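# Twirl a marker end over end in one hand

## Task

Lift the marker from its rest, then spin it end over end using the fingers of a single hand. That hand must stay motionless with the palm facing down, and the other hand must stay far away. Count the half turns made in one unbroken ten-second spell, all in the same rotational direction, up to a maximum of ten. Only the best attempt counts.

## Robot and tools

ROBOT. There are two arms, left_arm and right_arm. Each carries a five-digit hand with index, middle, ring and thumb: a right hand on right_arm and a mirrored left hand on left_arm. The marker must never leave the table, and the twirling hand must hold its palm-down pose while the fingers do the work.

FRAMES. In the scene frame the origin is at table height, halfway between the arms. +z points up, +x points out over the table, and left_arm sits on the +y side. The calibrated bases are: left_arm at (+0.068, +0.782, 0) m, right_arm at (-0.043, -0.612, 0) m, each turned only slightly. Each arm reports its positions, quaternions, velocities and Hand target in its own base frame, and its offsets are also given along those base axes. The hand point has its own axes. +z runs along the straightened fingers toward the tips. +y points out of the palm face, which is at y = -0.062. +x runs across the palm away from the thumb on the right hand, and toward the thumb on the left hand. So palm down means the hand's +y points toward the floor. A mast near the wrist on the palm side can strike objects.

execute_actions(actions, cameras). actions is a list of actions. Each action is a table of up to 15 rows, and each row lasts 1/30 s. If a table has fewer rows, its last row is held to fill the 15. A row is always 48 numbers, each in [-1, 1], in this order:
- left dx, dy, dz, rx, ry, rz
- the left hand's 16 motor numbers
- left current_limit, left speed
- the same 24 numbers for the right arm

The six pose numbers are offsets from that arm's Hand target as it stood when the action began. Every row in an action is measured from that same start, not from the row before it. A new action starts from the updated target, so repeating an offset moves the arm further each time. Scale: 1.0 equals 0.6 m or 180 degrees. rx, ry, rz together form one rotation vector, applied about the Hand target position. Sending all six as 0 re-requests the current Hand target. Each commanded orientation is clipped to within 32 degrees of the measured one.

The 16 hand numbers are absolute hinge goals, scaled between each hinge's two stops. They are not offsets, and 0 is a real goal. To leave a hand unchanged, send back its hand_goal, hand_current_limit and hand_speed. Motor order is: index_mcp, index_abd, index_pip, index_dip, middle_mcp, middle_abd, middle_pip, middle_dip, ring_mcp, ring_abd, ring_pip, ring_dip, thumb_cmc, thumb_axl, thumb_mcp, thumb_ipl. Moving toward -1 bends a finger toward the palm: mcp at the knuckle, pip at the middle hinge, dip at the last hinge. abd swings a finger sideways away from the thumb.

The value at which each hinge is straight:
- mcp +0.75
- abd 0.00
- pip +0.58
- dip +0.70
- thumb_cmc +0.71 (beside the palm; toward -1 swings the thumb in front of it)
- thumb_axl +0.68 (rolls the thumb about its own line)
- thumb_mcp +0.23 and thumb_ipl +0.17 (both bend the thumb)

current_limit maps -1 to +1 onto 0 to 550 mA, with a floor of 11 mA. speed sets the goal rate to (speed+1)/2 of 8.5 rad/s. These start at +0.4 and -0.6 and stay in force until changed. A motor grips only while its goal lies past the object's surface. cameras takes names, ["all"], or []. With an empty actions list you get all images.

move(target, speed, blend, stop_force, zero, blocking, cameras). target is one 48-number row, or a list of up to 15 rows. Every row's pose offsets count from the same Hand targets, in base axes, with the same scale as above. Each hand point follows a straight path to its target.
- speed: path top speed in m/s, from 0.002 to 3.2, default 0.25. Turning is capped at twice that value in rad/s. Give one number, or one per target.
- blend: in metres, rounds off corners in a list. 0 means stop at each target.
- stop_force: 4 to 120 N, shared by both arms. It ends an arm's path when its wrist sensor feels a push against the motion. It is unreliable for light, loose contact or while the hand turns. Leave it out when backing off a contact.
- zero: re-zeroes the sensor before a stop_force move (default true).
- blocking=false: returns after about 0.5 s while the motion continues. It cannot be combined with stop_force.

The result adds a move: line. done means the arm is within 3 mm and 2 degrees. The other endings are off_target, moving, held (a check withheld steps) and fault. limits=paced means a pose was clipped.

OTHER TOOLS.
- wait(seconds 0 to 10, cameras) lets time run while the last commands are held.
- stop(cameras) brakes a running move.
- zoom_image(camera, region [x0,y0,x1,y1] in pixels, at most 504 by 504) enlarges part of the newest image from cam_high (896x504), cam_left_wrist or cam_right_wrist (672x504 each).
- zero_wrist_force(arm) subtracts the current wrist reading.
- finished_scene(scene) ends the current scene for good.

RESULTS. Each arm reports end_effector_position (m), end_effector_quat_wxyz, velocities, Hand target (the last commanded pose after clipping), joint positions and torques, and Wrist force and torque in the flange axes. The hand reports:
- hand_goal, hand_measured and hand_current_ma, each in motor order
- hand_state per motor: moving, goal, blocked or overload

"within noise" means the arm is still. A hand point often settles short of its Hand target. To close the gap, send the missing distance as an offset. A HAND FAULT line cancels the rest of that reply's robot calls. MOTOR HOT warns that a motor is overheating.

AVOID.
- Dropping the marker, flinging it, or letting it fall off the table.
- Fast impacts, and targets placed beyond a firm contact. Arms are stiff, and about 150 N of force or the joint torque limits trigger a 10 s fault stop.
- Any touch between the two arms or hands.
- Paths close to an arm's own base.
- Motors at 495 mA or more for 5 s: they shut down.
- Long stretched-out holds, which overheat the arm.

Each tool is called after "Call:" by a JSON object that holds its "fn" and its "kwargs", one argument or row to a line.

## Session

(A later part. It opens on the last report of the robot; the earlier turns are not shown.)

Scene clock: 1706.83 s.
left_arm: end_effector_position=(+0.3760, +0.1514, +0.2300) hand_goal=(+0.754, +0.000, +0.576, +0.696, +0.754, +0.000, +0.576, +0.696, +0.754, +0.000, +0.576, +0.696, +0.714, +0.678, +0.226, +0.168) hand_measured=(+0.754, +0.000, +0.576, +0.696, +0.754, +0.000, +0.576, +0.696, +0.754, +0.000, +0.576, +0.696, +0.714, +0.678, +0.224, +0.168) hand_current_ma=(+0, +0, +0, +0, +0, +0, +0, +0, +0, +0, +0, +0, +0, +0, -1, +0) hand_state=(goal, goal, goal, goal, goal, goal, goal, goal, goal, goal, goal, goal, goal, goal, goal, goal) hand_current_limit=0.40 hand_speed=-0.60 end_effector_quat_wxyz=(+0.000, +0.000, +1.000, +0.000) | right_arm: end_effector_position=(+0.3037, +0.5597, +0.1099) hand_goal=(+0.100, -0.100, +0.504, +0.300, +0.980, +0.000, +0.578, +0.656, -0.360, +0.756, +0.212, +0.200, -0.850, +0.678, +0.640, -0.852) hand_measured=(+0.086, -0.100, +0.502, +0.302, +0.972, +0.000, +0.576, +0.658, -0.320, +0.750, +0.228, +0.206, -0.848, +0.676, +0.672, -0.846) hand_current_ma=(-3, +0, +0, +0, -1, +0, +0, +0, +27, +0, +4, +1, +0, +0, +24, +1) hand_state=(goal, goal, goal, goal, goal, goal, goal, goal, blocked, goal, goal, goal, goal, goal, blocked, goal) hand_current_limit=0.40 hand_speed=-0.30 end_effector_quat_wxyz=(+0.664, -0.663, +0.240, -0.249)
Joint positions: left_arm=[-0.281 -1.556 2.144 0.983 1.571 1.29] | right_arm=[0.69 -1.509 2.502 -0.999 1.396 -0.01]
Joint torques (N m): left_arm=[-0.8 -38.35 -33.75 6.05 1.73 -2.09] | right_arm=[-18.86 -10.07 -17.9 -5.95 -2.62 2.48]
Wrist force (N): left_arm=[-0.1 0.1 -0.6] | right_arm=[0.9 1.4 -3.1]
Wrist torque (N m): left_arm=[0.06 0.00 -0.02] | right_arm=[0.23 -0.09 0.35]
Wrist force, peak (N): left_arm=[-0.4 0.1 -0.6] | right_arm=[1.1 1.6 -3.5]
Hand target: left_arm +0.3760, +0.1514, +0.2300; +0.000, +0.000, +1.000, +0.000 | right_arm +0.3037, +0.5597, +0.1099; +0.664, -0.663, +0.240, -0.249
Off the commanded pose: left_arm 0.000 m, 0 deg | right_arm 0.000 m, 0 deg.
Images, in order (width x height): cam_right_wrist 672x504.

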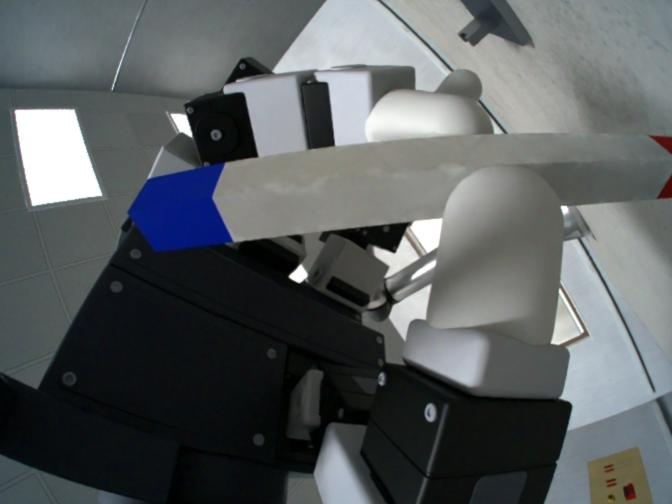

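Call:
{"fn": "execute_actions", "kwargs": {
  "actions": [
    [[0,0,0,0,0,0,0.754,0,0.576,0.696,0.754,0,0.576,0.696,0.754,0,0.576,0.696,0.714,0.678,0.226,0.168,0.4,-0.6,0,0,0,0,0,0,0.2,-0.045,0.504,-0.485,0.98,0,0.577,0.656,-0.361,0.756,0.212,0.2,-0.85,0.677,0.64,-0.853,0.6,0.5],[0,0,0,0,0,0,0.754,0,0.576,0.696,0.754,0,0.576,0.696,0.754,0,0.576,0.696,0.714,0.678,0.226,0.168,0.4,-0.6,0,0,0,0,0,0,0.2,-0.045,0.504,-0.485,0.98,0,0.577,0.656,-0.361,0.756,0.212,0.2,-0.85,0.677,0.64,-0.853,0.6,0.5],[0,0,0,0,0,0,0.754,0,0.576,0.696,0.754,0,0.576,0.696,0.754,0,0.576,0.696,0.714,0.678,0.226,0.168,0.4,-0.6,0,0,0,0,0,0,0.2,-0.045,0.504,-0.485,0.98,0,0.577,0.656,-0.361,0.756,0.212,0.2,-0.85,0.677,0.64,-0.853,0.6,0.5],[0,0,0,0,0,0,0.754,0,0.576,0.696,0.754,0,0.576,0.696,0.754,0,0.576,0.696,0.714,0.678,0.226,0.168,0.4,-0.6,0,0,0,0,0,0,0.2,-0.045,0.504,-0.485,0.98,0,0.577,0.656,-0.361,0.756,0.212,0.2,-0.85,0.677,0.64,-0.853,0.6,0.5],[0,0,0,0,0,0,0.754,0,0.576,0.696,0.754,0,0.576,0.696,0.754,0,0.576,0.696,0.714,0.678,0.226,0.168,0.4,-0.6,0,0,0,0,0,0,-0.487,-0.045,0.504,-0.485,0.98,0,0.577,0.656,-0.361,0.756,0.212,0.2,-0.85,0.677,0.64,-0.853,0.6,0]],
    [[0,0,0,0,0,0,0.754,0,0.576,0.696,0.754,0,0.576,0.696,0.754,0,0.576,0.696,0.714,0.678,0.226,0.168,0.4,-0.6,0,0,0,0,0,0,-0.5,-0.07,0.504,-0.26,0.98,0,0.577,0.656,-0.361,0.756,0.212,0.2,-0.85,0.677,0.64,-0.853,1,1],[0,0,0,0,0,0,0.754,0,0.576,0.696,0.754,0,0.576,0.696,0.754,0,0.576,0.696,0.714,0.678,0.226,0.168,0.4,-0.6,0,0,0,0,0,0,-0.53,-0.125,0.504,-0.035,0.98,0,0.577,0.656,-0.361,0.756,0.212,0.2,-0.85,0.677,0.64,-0.853,1,1],[0,0,0,0,0,0,0.754,0,0.576,0.696,0.754,0,0.576,0.696,0.754,0,0.576,0.696,0.714,0.678,0.226,0.168,0.4,-0.6,0,0,0,0,0,0,-0.56,-0.27,0.504,0.16,0.98,0,0.577,0.656,-0.361,0.756,0.212,0.2,-0.85,0.677,0.64,-0.853,1,1],[0,0,0,0,0,0,0.754,0,0.576,0.696,0.754,0,0.576,0.696,0.754,0,0.576,0.696,0.714,0.678,0.226,0.168,0.4,-0.6,0,0,0,0,0,0,-0.6,-0.42,0.504,0.36,0.98,0,0.577,0.656,-0.361,0.756,0.212,0.2,-0.85,0.677,0.64,-0.853,1,1],[0,0,0,0,0,0,0.754,0,0.576,0.696,0.754,0,0.576,0.696,0.754,0,0.576,0.696,0.714,0.678,0.226,0.168,0.4,-0.6,0,0,0,0,0,0,-0.62,-0.48,0.504,0.42,0.98,0,0.577,0.656,-0.361,0.756,0.212,0.2,-0.85,0.677,0.64,-0.853,1,1],[0,0,0,0,0,0,0.754,0,0.576,0.696,0.754,0,0.576,0.696,0.754,0,0.576,0.696,0.714,0.678,0.226,0.168,0.4,-0.6,0,0,0,0,0,0,0.1,-0.1,0.504,0.3,0.98,0,0.577,0.656,-0.361,0.756,0.212,0.2,-0.85,0.677,0.64,-0.853,1,1]]
  ],
  "cameras": ["cam_right_wrist","cam_high"]
}}

Scene clock: 1726.70 s.
left_arm: end_effector_position=(+0.3760, +0.1514, +0.2300) hand_goal=(+0.754, +0.000, +0.576, +0.696, +0.754, +0.000, +0.576, +0.696, +0.754, +0.000, +0.576, +0.696, +0.714, +0.678, +0.226, +0.168) hand_measured=(+0.754, +0.000, +0.576, +0.696, +0.754, +0.000, +0.576, +0.696, +0.754, +0.000, +0.576, +0.696, +0.714, +0.678, +0.224, +0.168) hand_current_ma=(+0, +0, +0, +0, +0, +0, +0, +0, +0, +0, +0, +0, +0, +0, -1, +0) hand_state=(goal, goal, goal, goal, goal, goal, goal, goal, goal, goal, goal, goal, goal, goal, goal, goal) hand_current_limit=0.40 hand_speed=-0.60 end_effector_quat_wxyz=(+0.000, +0.000, +1.000, +0.000) | right_arm: end_effector_position=(+0.3037, +0.5597, +0.1099) hand_goal=(+0.100, -0.100, +0.504, +0.300, +0.980, +0.000, +0.578, +0.656, -0.360, +0.756, +0.212, +0.200, -0.850, +0.678, +0.640, -0.852) hand_measured=(+0.086, -0.100, +0.502, +0.302, +0.972, +0.000, +0.576, +0.658, -0.320, +0.732, +0.224, +0.204, -0.846, +0.676, +0.670, -0.844) hand_current_ma=(-3, +0, +0, +0, -1, +0, +0, +0, +27, -7, +2, +0, +0, +0, +23, +2) hand_state=(goal, goal, goal, goal, goal, goal, goal, goal, blocked, blocked, goal, goal, goal, goal, blocked, goal) hand_current_limit=1.00 hand_speed=1.00 end_effector_quat_wxyz=(+0.664, -0.663, +0.240, -0.249)
Joint positions: left_arm=[-0.281 -1.556 2.144 0.983 1.571 1.29] | right_arm=[0.69 -1.509 2.502 -0.999 1.396 -0.01]
Joint torques (N m): left_arm=[-0.25 -39.25 -33.77 6.16 1.86 -2.25] | right_arm=[-16.43 -10.91 -19.06 -4.2 -2.56 0.42]
Wrist force (N): left_arm=[0.0 0.2 -0.4] | right_arm=[0.8 1.6 -3.5]
Wrist torque (N m): left_arm=[0.06 -0.01 -0.01] | right_arm=[0.29 -0.07 0.35]
Wrist force, peak (N): left_arm=[-0.3 0.2 -0.6] | right_arm=[1.0 1.9 -4.1]
Hand target: left_arm +0.3760, +0.1514, +0.2300; +0.000, +0.000, +1.000, +0.000 | right_arm +0.3037, +0.5597, +0.1099; +0.664, -0.663, +0.240, -0.249
Off the commanded pose: left_arm 0.000 m, 0 deg | right_arm 0.000 m, 0 deg.
Images, in order (width x height): cam_high 896x504, cam_right_wrist 672x504.

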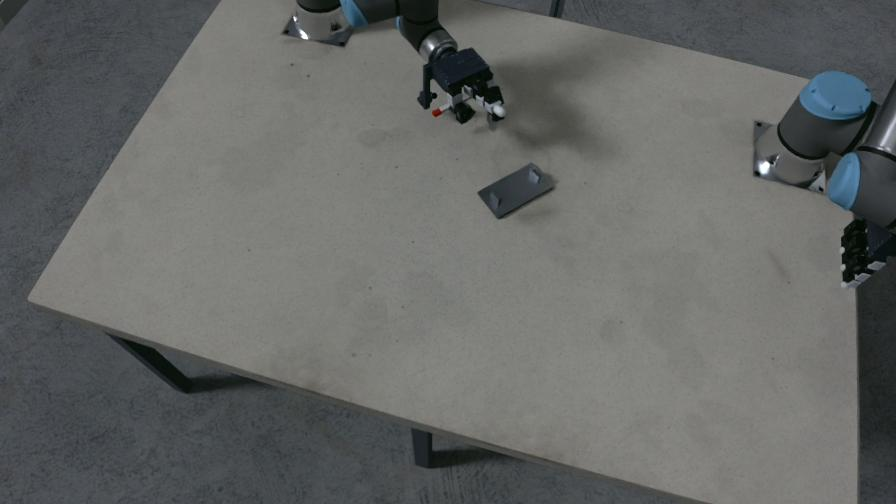

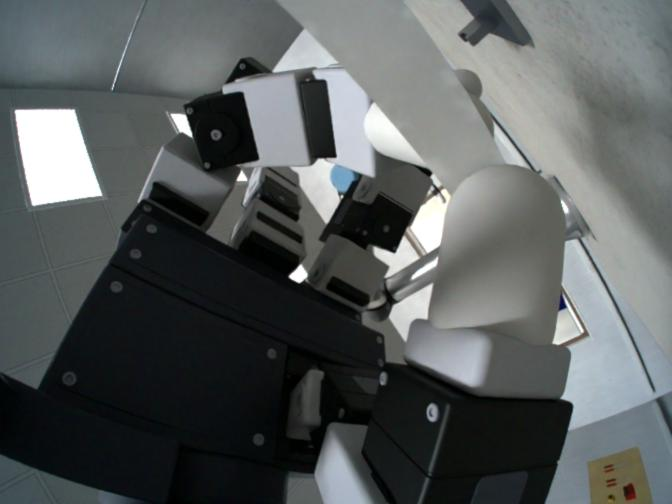

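Call:
{"fn": "execute_actions", "kwargs": {
  "actions": [
    [[0,0,0,0,0,0,0.754,0,0.576,0.696,0.754,0,0.576,0.696,0.754,0,0.576,0.696,0.714,0.678,0.226,0.168,0.4,-0.6,0,0,0,0,0,0,0.7,0,0.285,-1,0.98,0,0.577,0.656,-0.359,0.756,0.212,0.2,-0.85,0.677,0.642,-0.853,0.4,0.4],[0,0,0,0,0,0,0.754,0,0.576,0.696,0.754,0,0.576,0.696,0.754,0,0.576,0.696,0.714,0.678,0.226,0.168,0.4,-0.6,0,0,0,0,0,0,0.7,0,0.285,-1,0.98,0,0.577,0.656,-0.359,0.756,0.212,0.2,-0.85,0.677,0.642,-0.853,0.4,0.4],[0,0,0,0,0,0,0.754,0,0.576,0.696,0.754,0,0.576,0.696,0.754,0,0.576,0.696,0.714,0.678,0.226,0.168,0.4,-0.6,0,0,0,0,0,0,0.7,0,0.285,-1,0.98,0,0.577,0.656,-0.359,0.756,0.212,0.2,-0.85,0.677,0.642,-0.853,0.4,0.4],[0,0,0,0,0,0,0.754,0,0.576,0.696,0.754,0,0.576,0.696,0.754,0,0.576,0.696,0.714,0.678,0.226,0.168,0.4,-0.6,0,0,0,0,0,0,0.7,0,0.285,-1,0.98,0,0.577,0.656,-0.359,0.756,0.212,0.2,-0.85,0.677,0.642,-0.853,0.4,0.4],[0,0,0,0,0,0,0.754,0,0.576,0.696,0.754,0,0.576,0.696,0.754,0,0.576,0.696,0.714,0.678,0.226,0.168,0.4,-0.6,0,0,0,0,0,0,0.7,0,0.285,-1,0.98,0,0.577,0.656,-0.359,0.756,0.212,0.2,-0.85,0.677,0.642,-0.853,0.4,0.4],[0,0,0,0,0,0,0.754,0,0.576,0.696,0.754,0,0.576,0.696,0.754,0,0.576,0.696,0.714,0.678,0.226,0.168,0.4,-0.6,0,0,0,0,0,0,0.7,0,0.285,-1,0.98,0,0.577,0.656,-0.359,0.756,0.212,0.2,-0.85,0.677,0.642,-0.853,0.4,0.4],[0,0,0,0,0,0,0.754,0,0.576,0.696,0.754,0,0.576,0.696,0.754,0,0.576,0.696,0.714,0.678,0.226,0.168,0.4,-0.6,0,0,0,0,0,0,0.25,-0.1,0.285,-1,0.98,0,0.577,0.656,-0.359,0.756,0.212,0.2,-0.85,0.677,0.642,-0.853,0.4,0.3],[0,0,0,0,0,0,0.754,0,0.576,0.696,0.754,0,0.576,0.696,0.754,0,0.576,0.696,0.714,0.678,0.226,0.168,0.4,-0.6,0,0,0,0,0,0,0.25,-0.1,0.285,-1,0.98,0,0.577,0.656,-0.359,0.756,0.212,0.2,-0.85,0.677,0.642,-0.853,0.4,0.3],[0,0,0,0,0,0,0.754,0,0.576,0.696,0.754,0,0.576,0.696,0.754,0,0.576,0.696,0.714,0.678,0.226,0.168,0.4,-0.6,0,0,0,0,0,0,0.25,-0.1,0.285,-1,0.98,0,0.577,0.656,-0.359,0.756,0.212,0.2,-0.85,0.677,0.642,-0.853,0.4,0.3],[0,0,0,0,0,0,0.754,0,0.576,0.696,0.754,0,0.576,0.696,0.754,0,0.576,0.696,0.714,0.678,0.226,0.168,0.4,-0.6,0,0,0,0,0,0,0.25,-0.1,0.285,-1,0.98,0,0.577,0.656,-0.359,0.756,0.212,0.2,-0.85,0.677,0.642,-0.853,0.4,0.3],[0,0,0,0,0,0,0.754,0,0.576,0.696,0.754,0,0.576,0.696,0.754,0,0.576,0.696,0.714,0.678,0.226,0.168,0.4,-0.6,0,0,0,0,0,0,0.25,-0.245,0.285,-1,0.98,0,0.577,0.656,-0.359,0.756,0.212,0.2,-0.85,0.677,0.642,-0.853,0.4,0.3]],
    [[0,0,0,0,0,0,0.754,0,0.576,0.696,0.754,0,0.576,0.696,0.754,0,0.576,0.696,0.714,0.678,0.226,0.168,0.4,-0.6,0,0,0,0,0,0,-0.44,-0.245,0.285,-1,0.98,0,0.577,0.656,-0.359,0.756,0.212,0.2,-0.85,0.677,0.642,-0.853,0.4,-0.2],[0,0,0,0,0,0,0.754,0,0.576,0.696,0.754,0,0.576,0.696,0.754,0,0.576,0.696,0.714,0.678,0.226,0.168,0.4,-0.6,0,0,0,0,0,0,-0.44,-0.245,0.285,-1,0.98,0,0.577,0.656,-0.359,0.756,0.212,0.2,-0.85,0.677,0.642,-0.853,0.4,-0.2],[0,0,0,0,0,0,0.754,0,0.576,0.696,0.754,0,0.576,0.696,0.754,0,0.576,0.696,0.714,0.678,0.226,0.168,0.4,-0.6,0,0,0,0,0,0,-0.44,-0.245,0.285,-1,0.98,0,0.577,0.656,-0.359,0.756,0.212,0.2,-0.85,0.677,0.642,-0.853,0.4,-0.2],[0,0,0,0,0,0,0.754,0,0.576,0.696,0.754,0,0.576,0.696,0.754,0,0.576,0.696,0.714,0.678,0.226,0.168,0.4,-0.6,0,0,0,0,0,0,-0.44,-0.245,0.285,-1,0.98,0,0.577,0.656,-0.359,0.756,0.212,0.2,-0.85,0.677,0.642,-0.853,0.4,-0.2],[0,0,0,0,0,0,0.754,0,0.576,0.696,0.754,0,0.576,0.696,0.754,0,0.576,0.696,0.714,0.678,0.226,0.168,0.4,-0.6,0,0,0,0,0,0,-0.44,-0.245,0.285,-1,0.98,0,0.577,0.656,-0.359,0.756,0.212,0.2,-0.85,0.677,0.642,-0.853,0.4,-0.2],[0,0,0,0,0,0,0.754,0,0.576,0.696,0.754,0,0.576,0.696,0.754,0,0.576,0.696,0.714,0.678,0.226,0.168,0.4,-0.6,0,0,0,0,0,0,-0.44,-0.245,0.285,-1,0.98,0,0.577,0.656,-0.359,0.756,0.212,0.2,-0.85,0.677,0.642,-0.853,0.4,-0.2],[0,0,0,0,0,0,0.754,0,0.576,0.696,0.754,0,0.576,0.696,0.754,0,0.576,0.696,0.714,0.678,0.226,0.168,0.4,-0.6,0,0,0,0,0,0,-0.44,-0.245,0.285,-1,0.98,0,0.577,0.656,-0.359,0.756,0.212,0.2,-0.85,0.677,0.642,-0.853,0.4,-0.2],[0,0,0,0,0,0,0.754,0,0.576,0.696,0.754,0,0.576,0.696,0.754,0,0.576,0.696,0.714,0.678,0.226,0.168,0.4,-0.6,0,0,0,0,0,0,-0.44,-0.245,0.285,-1,0.98,0,0.577,0.656,-0.359,0.756,0.212,0.2,-0.85,0.677,0.642,-0.853,0.4,-0.2],[0,0,0,0,0,0,0.754,0,0.576,0.696,0.754,0,0.576,0.696,0.754,0,0.576,0.696,0.714,0.678,0.226,0.168,0.4,-0.6,0,0,0,0,0,0,-0.44,-0.245,0.285,-1,0.98,0,0.577,0.656,-0.359,0.756,0.212,0.2,-0.85,0.677,0.642,-0.853,0.4,-0.2],[0,0,0,0,0,0,0.754,0,0.576,0.696,0.754,0,0.576,0.696,0.754,0,0.576,0.696,0.714,0.678,0.226,0.168,0.4,-0.6,0,0,0,0,0,0,-0.467,-0.245,0.285,-0.917,0.98,0,0.577,0.656,-0.359,0.756,0.212,0.2,-0.85,0.677,0.642,-0.853,0.4,-0.3],[0,0,0,0,0,0,0.754,0,0.576,0.696,0.754,0,0.576,0.696,0.754,0,0.576,0.696,0.714,0.678,0.226,0.168,0.4,-0.6,0,0,0,0,0,0,-0.467,-0.245,0.285,-0.917,0.98,0,0.577,0.656,-0.359,0.756,0.212,0.2,-0.85,0.677,0.642,-0.853,0.4,-0.3],[0,0,0,0,0,0,0.754,0,0.576,0.696,0.754,0,0.576,0.696,0.754,0,0.576,0.696,0.714,0.678,0.226,0.168,0.4,-0.6,0,0,0,0,0,0,-0.504,-0.078,0.504,-0.807,0.98,0,0.577,0.656,-0.359,0.756,0.212,0.2,-0.85,0.677,0.642,-0.853,0.4,-0.3]],
    [[0,0,0,0,0,0,0.754,0,0.576,0.696,0.754,0,0.576,0.696,0.754,0,0.576,0.696,0.714,0.678,0.226,0.168,0.4,-0.6,0,0,0,0,0,0,-0.504,-0.078,0.504,-0.807,0.98,0,0.577,0.656,-0.359,0.756,0.212,0.2,-0.85,0.677,0.642,-0.853,0.4,-0.3],[0,0,0,0,0,0,0.754,0,0.576,0.696,0.754,0,0.576,0.696,0.754,0,0.576,0.696,0.714,0.678,0.226,0.168,0.4,-0.6,0,0,0,0,0,0,-0.504,-0.078,0.504,-0.807,0.98,0,0.577,0.656,-0.359,0.756,0.212,0.2,-0.85,0.677,0.642,-0.853,0.4,-0.3],[0,0,0,0,0,0,0.754,0,0.576,0.696,0.754,0,0.576,0.696,0.754,0,0.576,0.696,0.714,0.678,0.226,0.168,0.4,-0.6,0,0,0,0,0,0,-0.487,-0.045,0.504,-0.485,0.98,0,0.577,0.656,-0.359,0.756,0.212,0.2,-0.85,0.677,0.642,-0.853,0.4,-0.3]]
  ],
  "cameras": ["cam_right_wrist"]
}}

Scene clock: 1777.40 s.
left_arm: end_effector_position=(+0.3760, +0.1514, +0.2300) hand_goal=(+0.754, +0.000, +0.576, +0.696, +0.754, +0.000, +0.576, +0.696, +0.754, +0.000, +0.576, +0.696, +0.714, +0.678, +0.226, +0.168) hand_measured=(+0.754, +0.000, +0.576, +0.696, +0.754, +0.000, +0.576, +0.696, +0.754, +0.000, +0.576, +0.696, +0.714, +0.678, +0.224, +0.168) hand_current_ma=(+0, +0, +0, +0, +0, +0, +0, +0, +0, +0, +0, +0, +0, +0, -1, +0) hand_state=(goal, goal, goal, goal, goal, goal, goal, goal, goal, goal, goal, goal, goal, goal, goal, goal) hand_current_limit=0.40 hand_speed=-0.60 end_effector_quat_wxyz=(+0.000, +0.000, +1.000, +0.000) | right_arm: end_effector_position=(+0.3037, +0.5597, +0.1099) hand_goal=(-0.486, -0.044, +0.504, -0.484, +0.980, +0.000, +0.578, +0.656, -0.358, +0.756, +0.212, +0.200, -0.850, +0.678, +0.642, -0.852) hand_measured=(-0.490, -0.048, +0.502, -0.486, +0.972, +0.000, +0.576, +0.658, -0.320, +0.732, +0.224, +0.204, -0.846, +0.676, +0.670, -0.844) hand_current_ma=(+0, +0, +0, +0, -1, +0, +0, +0, +24, -6, +2, +0, +0, +0, +20, +2) hand_state=(goal, goal, goal, goal, goal, goal, goal, goal, blocked, blocked, goal, goal, goal, goal, blocked, goal) hand_current_limit=0.40 hand_speed=-0.30 end_effector_quat_wxyz=(+0.664, -0.663, +0.240, -0.249)
Joint positions: left_arm=[-0.281 -1.556 2.144 0.983 1.571 1.29] | right_arm=[0.69 -1.509 2.502 -0.999 1.396 -0.01]
Joint torques (N m): left_arm=[0.94 -40.63 -34.55 6.41 1.75 -2.46] | right_arm=[-16.1 -23.48 -27.99 1.17 -2.54 -0.38]
Wrist force (N): left_arm=[0.0 0.2 -0.5] | right_arm=[0.8 1.6 -3.2]
Wrist torque (N m): left_arm=[0.06 0.00 -0.02] | right_arm=[0.30 -0.09 0.36]
Wrist force, peak (N): left_arm=[-0.4 0.1 -0.6] | right_arm=[1.0 1.9 -3.8]
Hand target: left_arm +0.3760, +0.1514, +0.2300; +0.000, +0.000, +1.000, +0.000 | right_arm +0.3037, +0.5597, +0.1099; +0.664, -0.663, +0.240, -0.249
Off the commanded pose: left_arm 0.000 m, 0 deg | right_arm 0.000 m, 0 deg.
Images, in order (width x height): cam_right_wrist 672x504.

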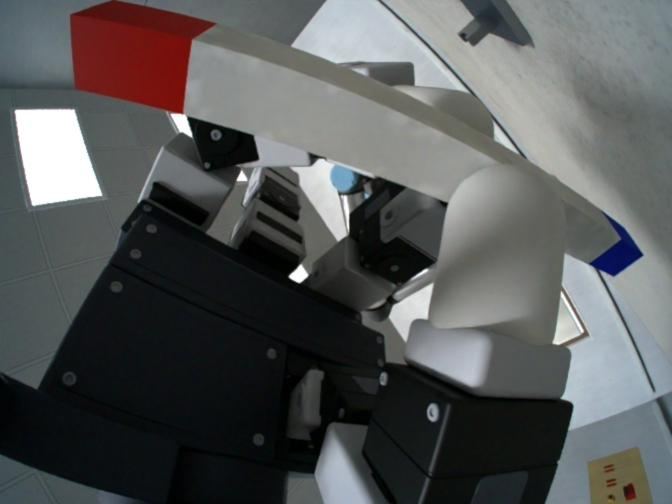

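Call:
{"fn": "execute_actions", "kwargs": {
  "actions": [
    [[0,0,0,0,0,0,0.754,0,0.576,0.696,0.754,0,0.576,0.696,0.754,0,0.576,0.696,0.714,0.678,0.226,0.168,0.4,-0.6,0,0,0,0,0,0,-0.5,-0.07,0.504,-0.26,0.98,0,0.577,0.656,-0.359,0.756,0.212,0.2,-0.85,0.677,0.642,-0.853,1,1],[0,0,0,0,0,0,0.754,0,0.576,0.696,0.754,0,0.576,0.696,0.754,0,0.576,0.696,0.714,0.678,0.226,0.168,0.4,-0.6,0,0,0,0,0,0,-0.53,-0.125,0.504,-0.035,0.98,0,0.577,0.656,-0.359,0.756,0.212,0.2,-0.85,0.677,0.642,-0.853,1,1],[0,0,0,0,0,0,0.754,0,0.576,0.696,0.754,0,0.576,0.696,0.754,0,0.576,0.696,0.714,0.678,0.226,0.168,0.4,-0.6,0,0,0,0,0,0,-0.56,-0.27,0.504,0.16,0.98,0,0.577,0.656,-0.359,0.756,0.212,0.2,-0.85,0.677,0.642,-0.853,1,1],[0,0,0,0,0,0,0.754,0,0.576,0.696,0.754,0,0.576,0.696,0.754,0,0.576,0.696,0.714,0.678,0.226,0.168,0.4,-0.6,0,0,0,0,0,0,-0.6,-0.42,0.504,0.36,0.98,0,0.577,0.656,-0.359,0.756,0.212,0.2,-0.85,0.677,0.642,-0.853,1,1],[0,0,0,0,0,0,0.754,0,0.576,0.696,0.754,0,0.576,0.696,0.754,0,0.576,0.696,0.714,0.678,0.226,0.168,0.4,-0.6,0,0,0,0,0,0,-0.62,-0.48,0.504,0.42,0.98,0,0.577,0.656,-0.359,0.756,0.212,0.2,-0.85,0.677,0.642,-0.853,1,1],[0,0,0,0,0,0,0.754,0,0.576,0.696,0.754,0,0.576,0.696,0.754,0,0.576,0.696,0.714,0.678,0.226,0.168,0.4,-0.6,0,0,0,0,0,0,0.1,-0.1,0.504,0.3,0.98,0,0.577,0.656,-0.359,0.756,0.212,0.2,-0.85,0.677,0.642,-0.853,1,1]]
  ],
  "cameras": ["cam_right_wrist"]
}}

Scene clock: 1794.50 s.
left_arm: end_effector_position=(+0.3760, +0.1514, +0.2300) hand_goal=(+0.754, +0.000, +0.576, +0.696, +0.754, +0.000, +0.576, +0.696, +0.754, +0.000, +0.576, +0.696, +0.714, +0.678, +0.226, +0.168) hand_measured=(+0.754, +0.000, +0.576, +0.696, +0.754, +0.000, +0.576, +0.696, +0.754, +0.000, +0.576, +0.696, +0.714, +0.678, +0.224, +0.168) hand_current_ma=(+0, +0, +0, +0, +0, +0, +0, +0, +0, +0, +0, +0, +0, +0, -1, +0) hand_state=(goal, goal, goal, goal, goal, goal, goal, goal, goal, goal, goal, goal, goal, goal, goal, goal) hand_current_limit=0.40 hand_speed=-0.60 end_effector_quat_wxyz=(+0.000, +0.000, +1.000, +0.000) | right_arm: end_effector_position=(+0.3037, +0.5597, +0.1099) hand_goal=(+0.100, -0.100, +0.504, +0.300, +0.980, +0.000, +0.578, +0.656, -0.358, +0.756, +0.212, +0.200, -0.850, +0.678, +0.642, -0.852) hand_measured=(+0.086, -0.100, +0.502, +0.302, +0.972, +0.000, +0.576, +0.658, -0.320, +0.734, +0.224, +0.204, -0.846, +0.676, +0.670, -0.842) hand_current_ma=(-3, +0, +0, +0, -1, +0, +0, +0, +24, -6, +2, +0, +0, +0, +20, +2) hand_state=(goal, goal, goal, goal, goal, goal, goal, goal, blocked, blocked, goal, goal, goal, goal, blocked, goal) hand_current_limit=1.00 hand_speed=1.00 end_effector_quat_wxyz=(+0.664, -0.663, +0.240, -0.249)
Joint positions: left_arm=[-0.281 -1.556 2.144 0.983 1.571 1.29] | right_arm=[0.69 -1.509 2.502 -0.999 1.396 -0.01]
Joint torques (N m): left_arm=[-0.06 -39.31 -33.77 6.22 1.6 -2.28] | right_arm=[-14.73 -28.97 -27.46 0.74 -2.57 -0.46]
Wrist force (N): left_arm=[-0.3 0.0 -0.4] | right_arm=[1.0 1.5 -3.2]
Wrist torque (N m): left_arm=[0.03 0.04 -0.03] | right_arm=[0.25 -0.11 0.37]
Wrist force, peak (N): left_arm=[0.0 0.0 -0.7] | right_arm=[1.1 1.7 -4.4]
Hand target: left_arm +0.3760, +0.1514, +0.2300; +0.000, +0.000, +1.000, +0.000 | right_arm +0.3037, +0.5597, +0.1099; +0.664, -0.663, +0.240, -0.249
Off the commanded pose: left_arm 0.000 m, 0 deg | right_arm 0.000 m, 0 deg.
Images, in order (width x height): cam_right_wrist 672x504.

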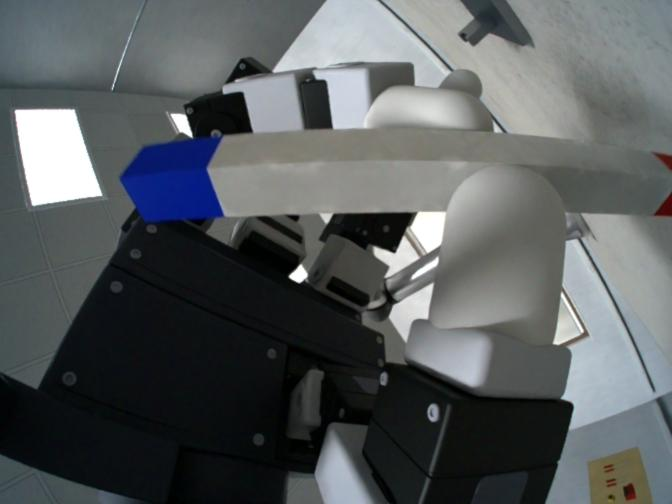

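Call:
{"fn": "execute_actions", "kwargs": {
  "actions": [
    [[0,0,0,0,0,0,0.754,0,0.576,0.696,0.754,0,0.576,0.696,0.754,0,0.576,0.696,0.714,0.678,0.226,0.168,0.4,-0.6,0,0,0,0,0,0,0.2,-0.045,0.504,-0.485,0.98,0,0.577,0.656,-0.359,0.756,0.212,0.2,-0.85,0.677,0.642,-0.853,0.6,0.5],[0,0,0,0,0,0,0.754,0,0.576,0.696,0.754,0,0.576,0.696,0.754,0,0.576,0.696,0.714,0.678,0.226,0.168,0.4,-0.6,0,0,0,0,0,0,0.2,-0.045,0.504,-0.485,0.98,0,0.577,0.656,-0.359,0.756,0.212,0.2,-0.85,0.677,0.642,-0.853,0.6,0.5],[0,0,0,0,0,0,0.754,0,0.576,0.696,0.754,0,0.576,0.696,0.754,0,0.576,0.696,0.714,0.678,0.226,0.168,0.4,-0.6,0,0,0,0,0,0,0.2,-0.045,0.504,-0.485,0.98,0,0.577,0.656,-0.359,0.756,0.212,0.2,-0.85,0.677,0.642,-0.853,0.6,0.5],[0,0,0,0,0,0,0.754,0,0.576,0.696,0.754,0,0.576,0.696,0.754,0,0.576,0.696,0.714,0.678,0.226,0.168,0.4,-0.6,0,0,0,0,0,0,0.2,-0.045,0.504,-0.485,0.98,0,0.577,0.656,-0.359,0.756,0.212,0.2,-0.85,0.677,0.642,-0.853,0.6,0.5],[0,0,0,0,0,0,0.754,0,0.576,0.696,0.754,0,0.576,0.696,0.754,0,0.576,0.696,0.714,0.678,0.226,0.168,0.4,-0.6,0,0,0,0,0,0,-0.487,-0.045,0.504,-0.485,0.98,0,0.577,0.656,-0.359,0.756,0.212,0.2,-0.85,0.677,0.642,-0.853,0.6,0]],
    [[0,0,0,0,0,0,0.754,0,0.576,0.696,0.754,0,0.576,0.696,0.754,0,0.576,0.696,0.714,0.678,0.226,0.168,0.4,-0.6,0,0,0,0,0,0,-0.5,-0.07,0.504,-0.26,0.98,0,0.577,0.656,-0.359,0.756,0.212,0.2,-0.85,0.677,0.642,-0.853,1,1],[0,0,0,0,0,0,0.754,0,0.576,0.696,0.754,0,0.576,0.696,0.754,0,0.576,0.696,0.714,0.678,0.226,0.168,0.4,-0.6,0,0,0,0,0,0,-0.53,-0.125,0.504,-0.035,0.98,0,0.577,0.656,-0.359,0.756,0.212,0.2,-0.85,0.677,0.642,-0.853,1,1],[0,0,0,0,0,0,0.754,0,0.576,0.696,0.754,0,0.576,0.696,0.754,0,0.576,0.696,0.714,0.678,0.226,0.168,0.4,-0.6,0,0,0,0,0,0,-0.56,-0.27,0.504,0.16,0.98,0,0.577,0.656,-0.359,0.756,0.212,0.2,-0.85,0.677,0.642,-0.853,1,1],[0,0,0,0,0,0,0.754,0,0.576,0.696,0.754,0,0.576,0.696,0.754,0,0.576,0.696,0.714,0.678,0.226,0.168,0.4,-0.6,0,0,0,0,0,0,-0.6,-0.42,0.504,0.36,0.98,0,0.577,0.656,-0.359,0.756,0.212,0.2,-0.85,0.677,0.642,-0.853,1,1],[0,0,0,0,0,0,0.754,0,0.576,0.696,0.754,0,0.576,0.696,0.754,0,0.576,0.696,0.714,0.678,0.226,0.168,0.4,-0.6,0,0,0,0,0,0,-0.62,-0.48,0.504,0.42,0.98,0,0.577,0.656,-0.359,0.756,0.212,0.2,-0.85,0.677,0.642,-0.853,1,1],[0,0,0,0,0,0,0.754,0,0.576,0.696,0.754,0,0.576,0.696,0.754,0,0.576,0.696,0.714,0.678,0.226,0.168,0.4,-0.6,0,0,0,0,0,0,0.1,-0.1,0.504,0.3,0.98,0,0.577,0.656,-0.359,0.756,0.212,0.2,-0.85,0.677,0.642,-0.853,1,1]]
  ],
  "cameras": ["cam_right_wrist"]
}}

Scene clock: 1813.87 s.
left_arm: end_effector_position=(+0.3760, +0.1514, +0.2300) hand_goal=(+0.754, +0.000, +0.576, +0.696, +0.754, +0.000, +0.576, +0.696, +0.754, +0.000, +0.576, +0.696, +0.714, +0.678, +0.226, +0.168) hand_measured=(+0.754, +0.000, +0.576, +0.696, +0.754, +0.000, +0.576, +0.696, +0.754, +0.000, +0.576, +0.696, +0.714, +0.678, +0.224, +0.168) hand_current_ma=(+0, +0, +0, +0, +0, +0, +0, +0, +0, +0, +0, +0, +0, +0, -1, +0) hand_state=(goal, goal, goal, goal, goal, goal, goal, goal, goal, goal, goal, goal, goal, goal, goal, goal) hand_current_limit=0.40 hand_speed=-0.60 end_effector_quat_wxyz=(+0.000, +0.000, +1.000, +0.000) | right_arm: end_effector_position=(+0.3037, +0.5597, +0.1099) hand_goal=(+0.100, -0.100, +0.504, +0.300, +0.980, +0.000, +0.578, +0.656, -0.358, +0.756, +0.212, +0.200, -0.850, +0.678, +0.642, -0.852) hand_measured=(+0.086, -0.100, +0.502, +0.302, +0.972, +0.000, +0.576, +0.658, -0.320, +0.732, +0.224, +0.204, -0.846, +0.676, +0.670, -0.842) hand_current_ma=(-3, +0, +0, +0, -1, +0, +0, +0, +24, -6, +2, +0, +0, +0, +20, +3) hand_state=(goal, goal, goal, goal, goal, goal, goal, goal, blocked, blocked, goal, goal, goal, goal, blocked, goal) hand_current_limit=1.00 hand_speed=1.00 end_effector_quat_wxyz=(+0.664, -0.663, +0.240, -0.249)
Joint positions: left_arm=[-0.281 -1.556 2.144 0.983 1.571 1.29] | right_arm=[0.69 -1.509 2.502 -0.999 1.396 -0.01]
Joint torques (N m): left_arm=[-0.63 -38.19 -33.72 6.18 1.79 -2.49] | right_arm=[-11.94 -41.31 -27.46 -0.75 -2.4 0.32]
Wrist force (N): left_arm=[-0.1 0.1 -0.5] | right_arm=[0.9 1.6 -3.3]
Wrist torque (N m): left_arm=[0.05 0.01 -0.01] | right_arm=[0.26 -0.10 0.36]
Wrist force, peak (N): left_arm=[-0.1 0.2 -0.7] | right_arm=[1.0 1.6 -4.2]
Hand target: left_arm +0.3760, +0.1514, +0.2300; +0.000, +0.000, +1.000, +0.000 | right_arm +0.3037, +0.5597, +0.1099; +0.664, -0.663, +0.240, -0.249
Off the commanded pose: left_arm 0.000 m, 0 deg | right_arm 0.000 m, 0 deg.
Images, in order (width x height): cam_right_wrist 672x504.

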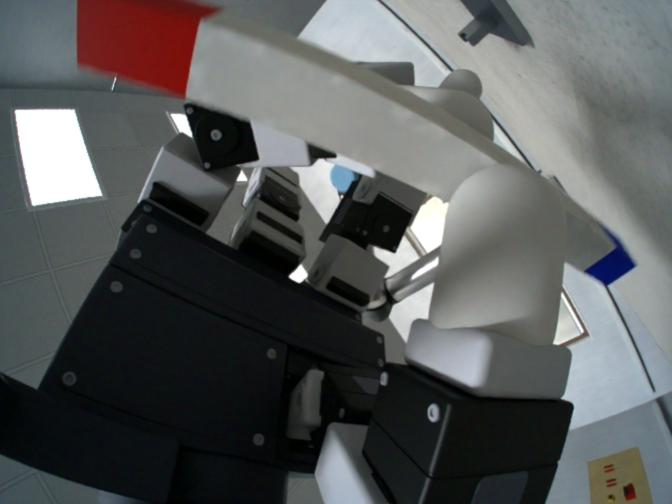

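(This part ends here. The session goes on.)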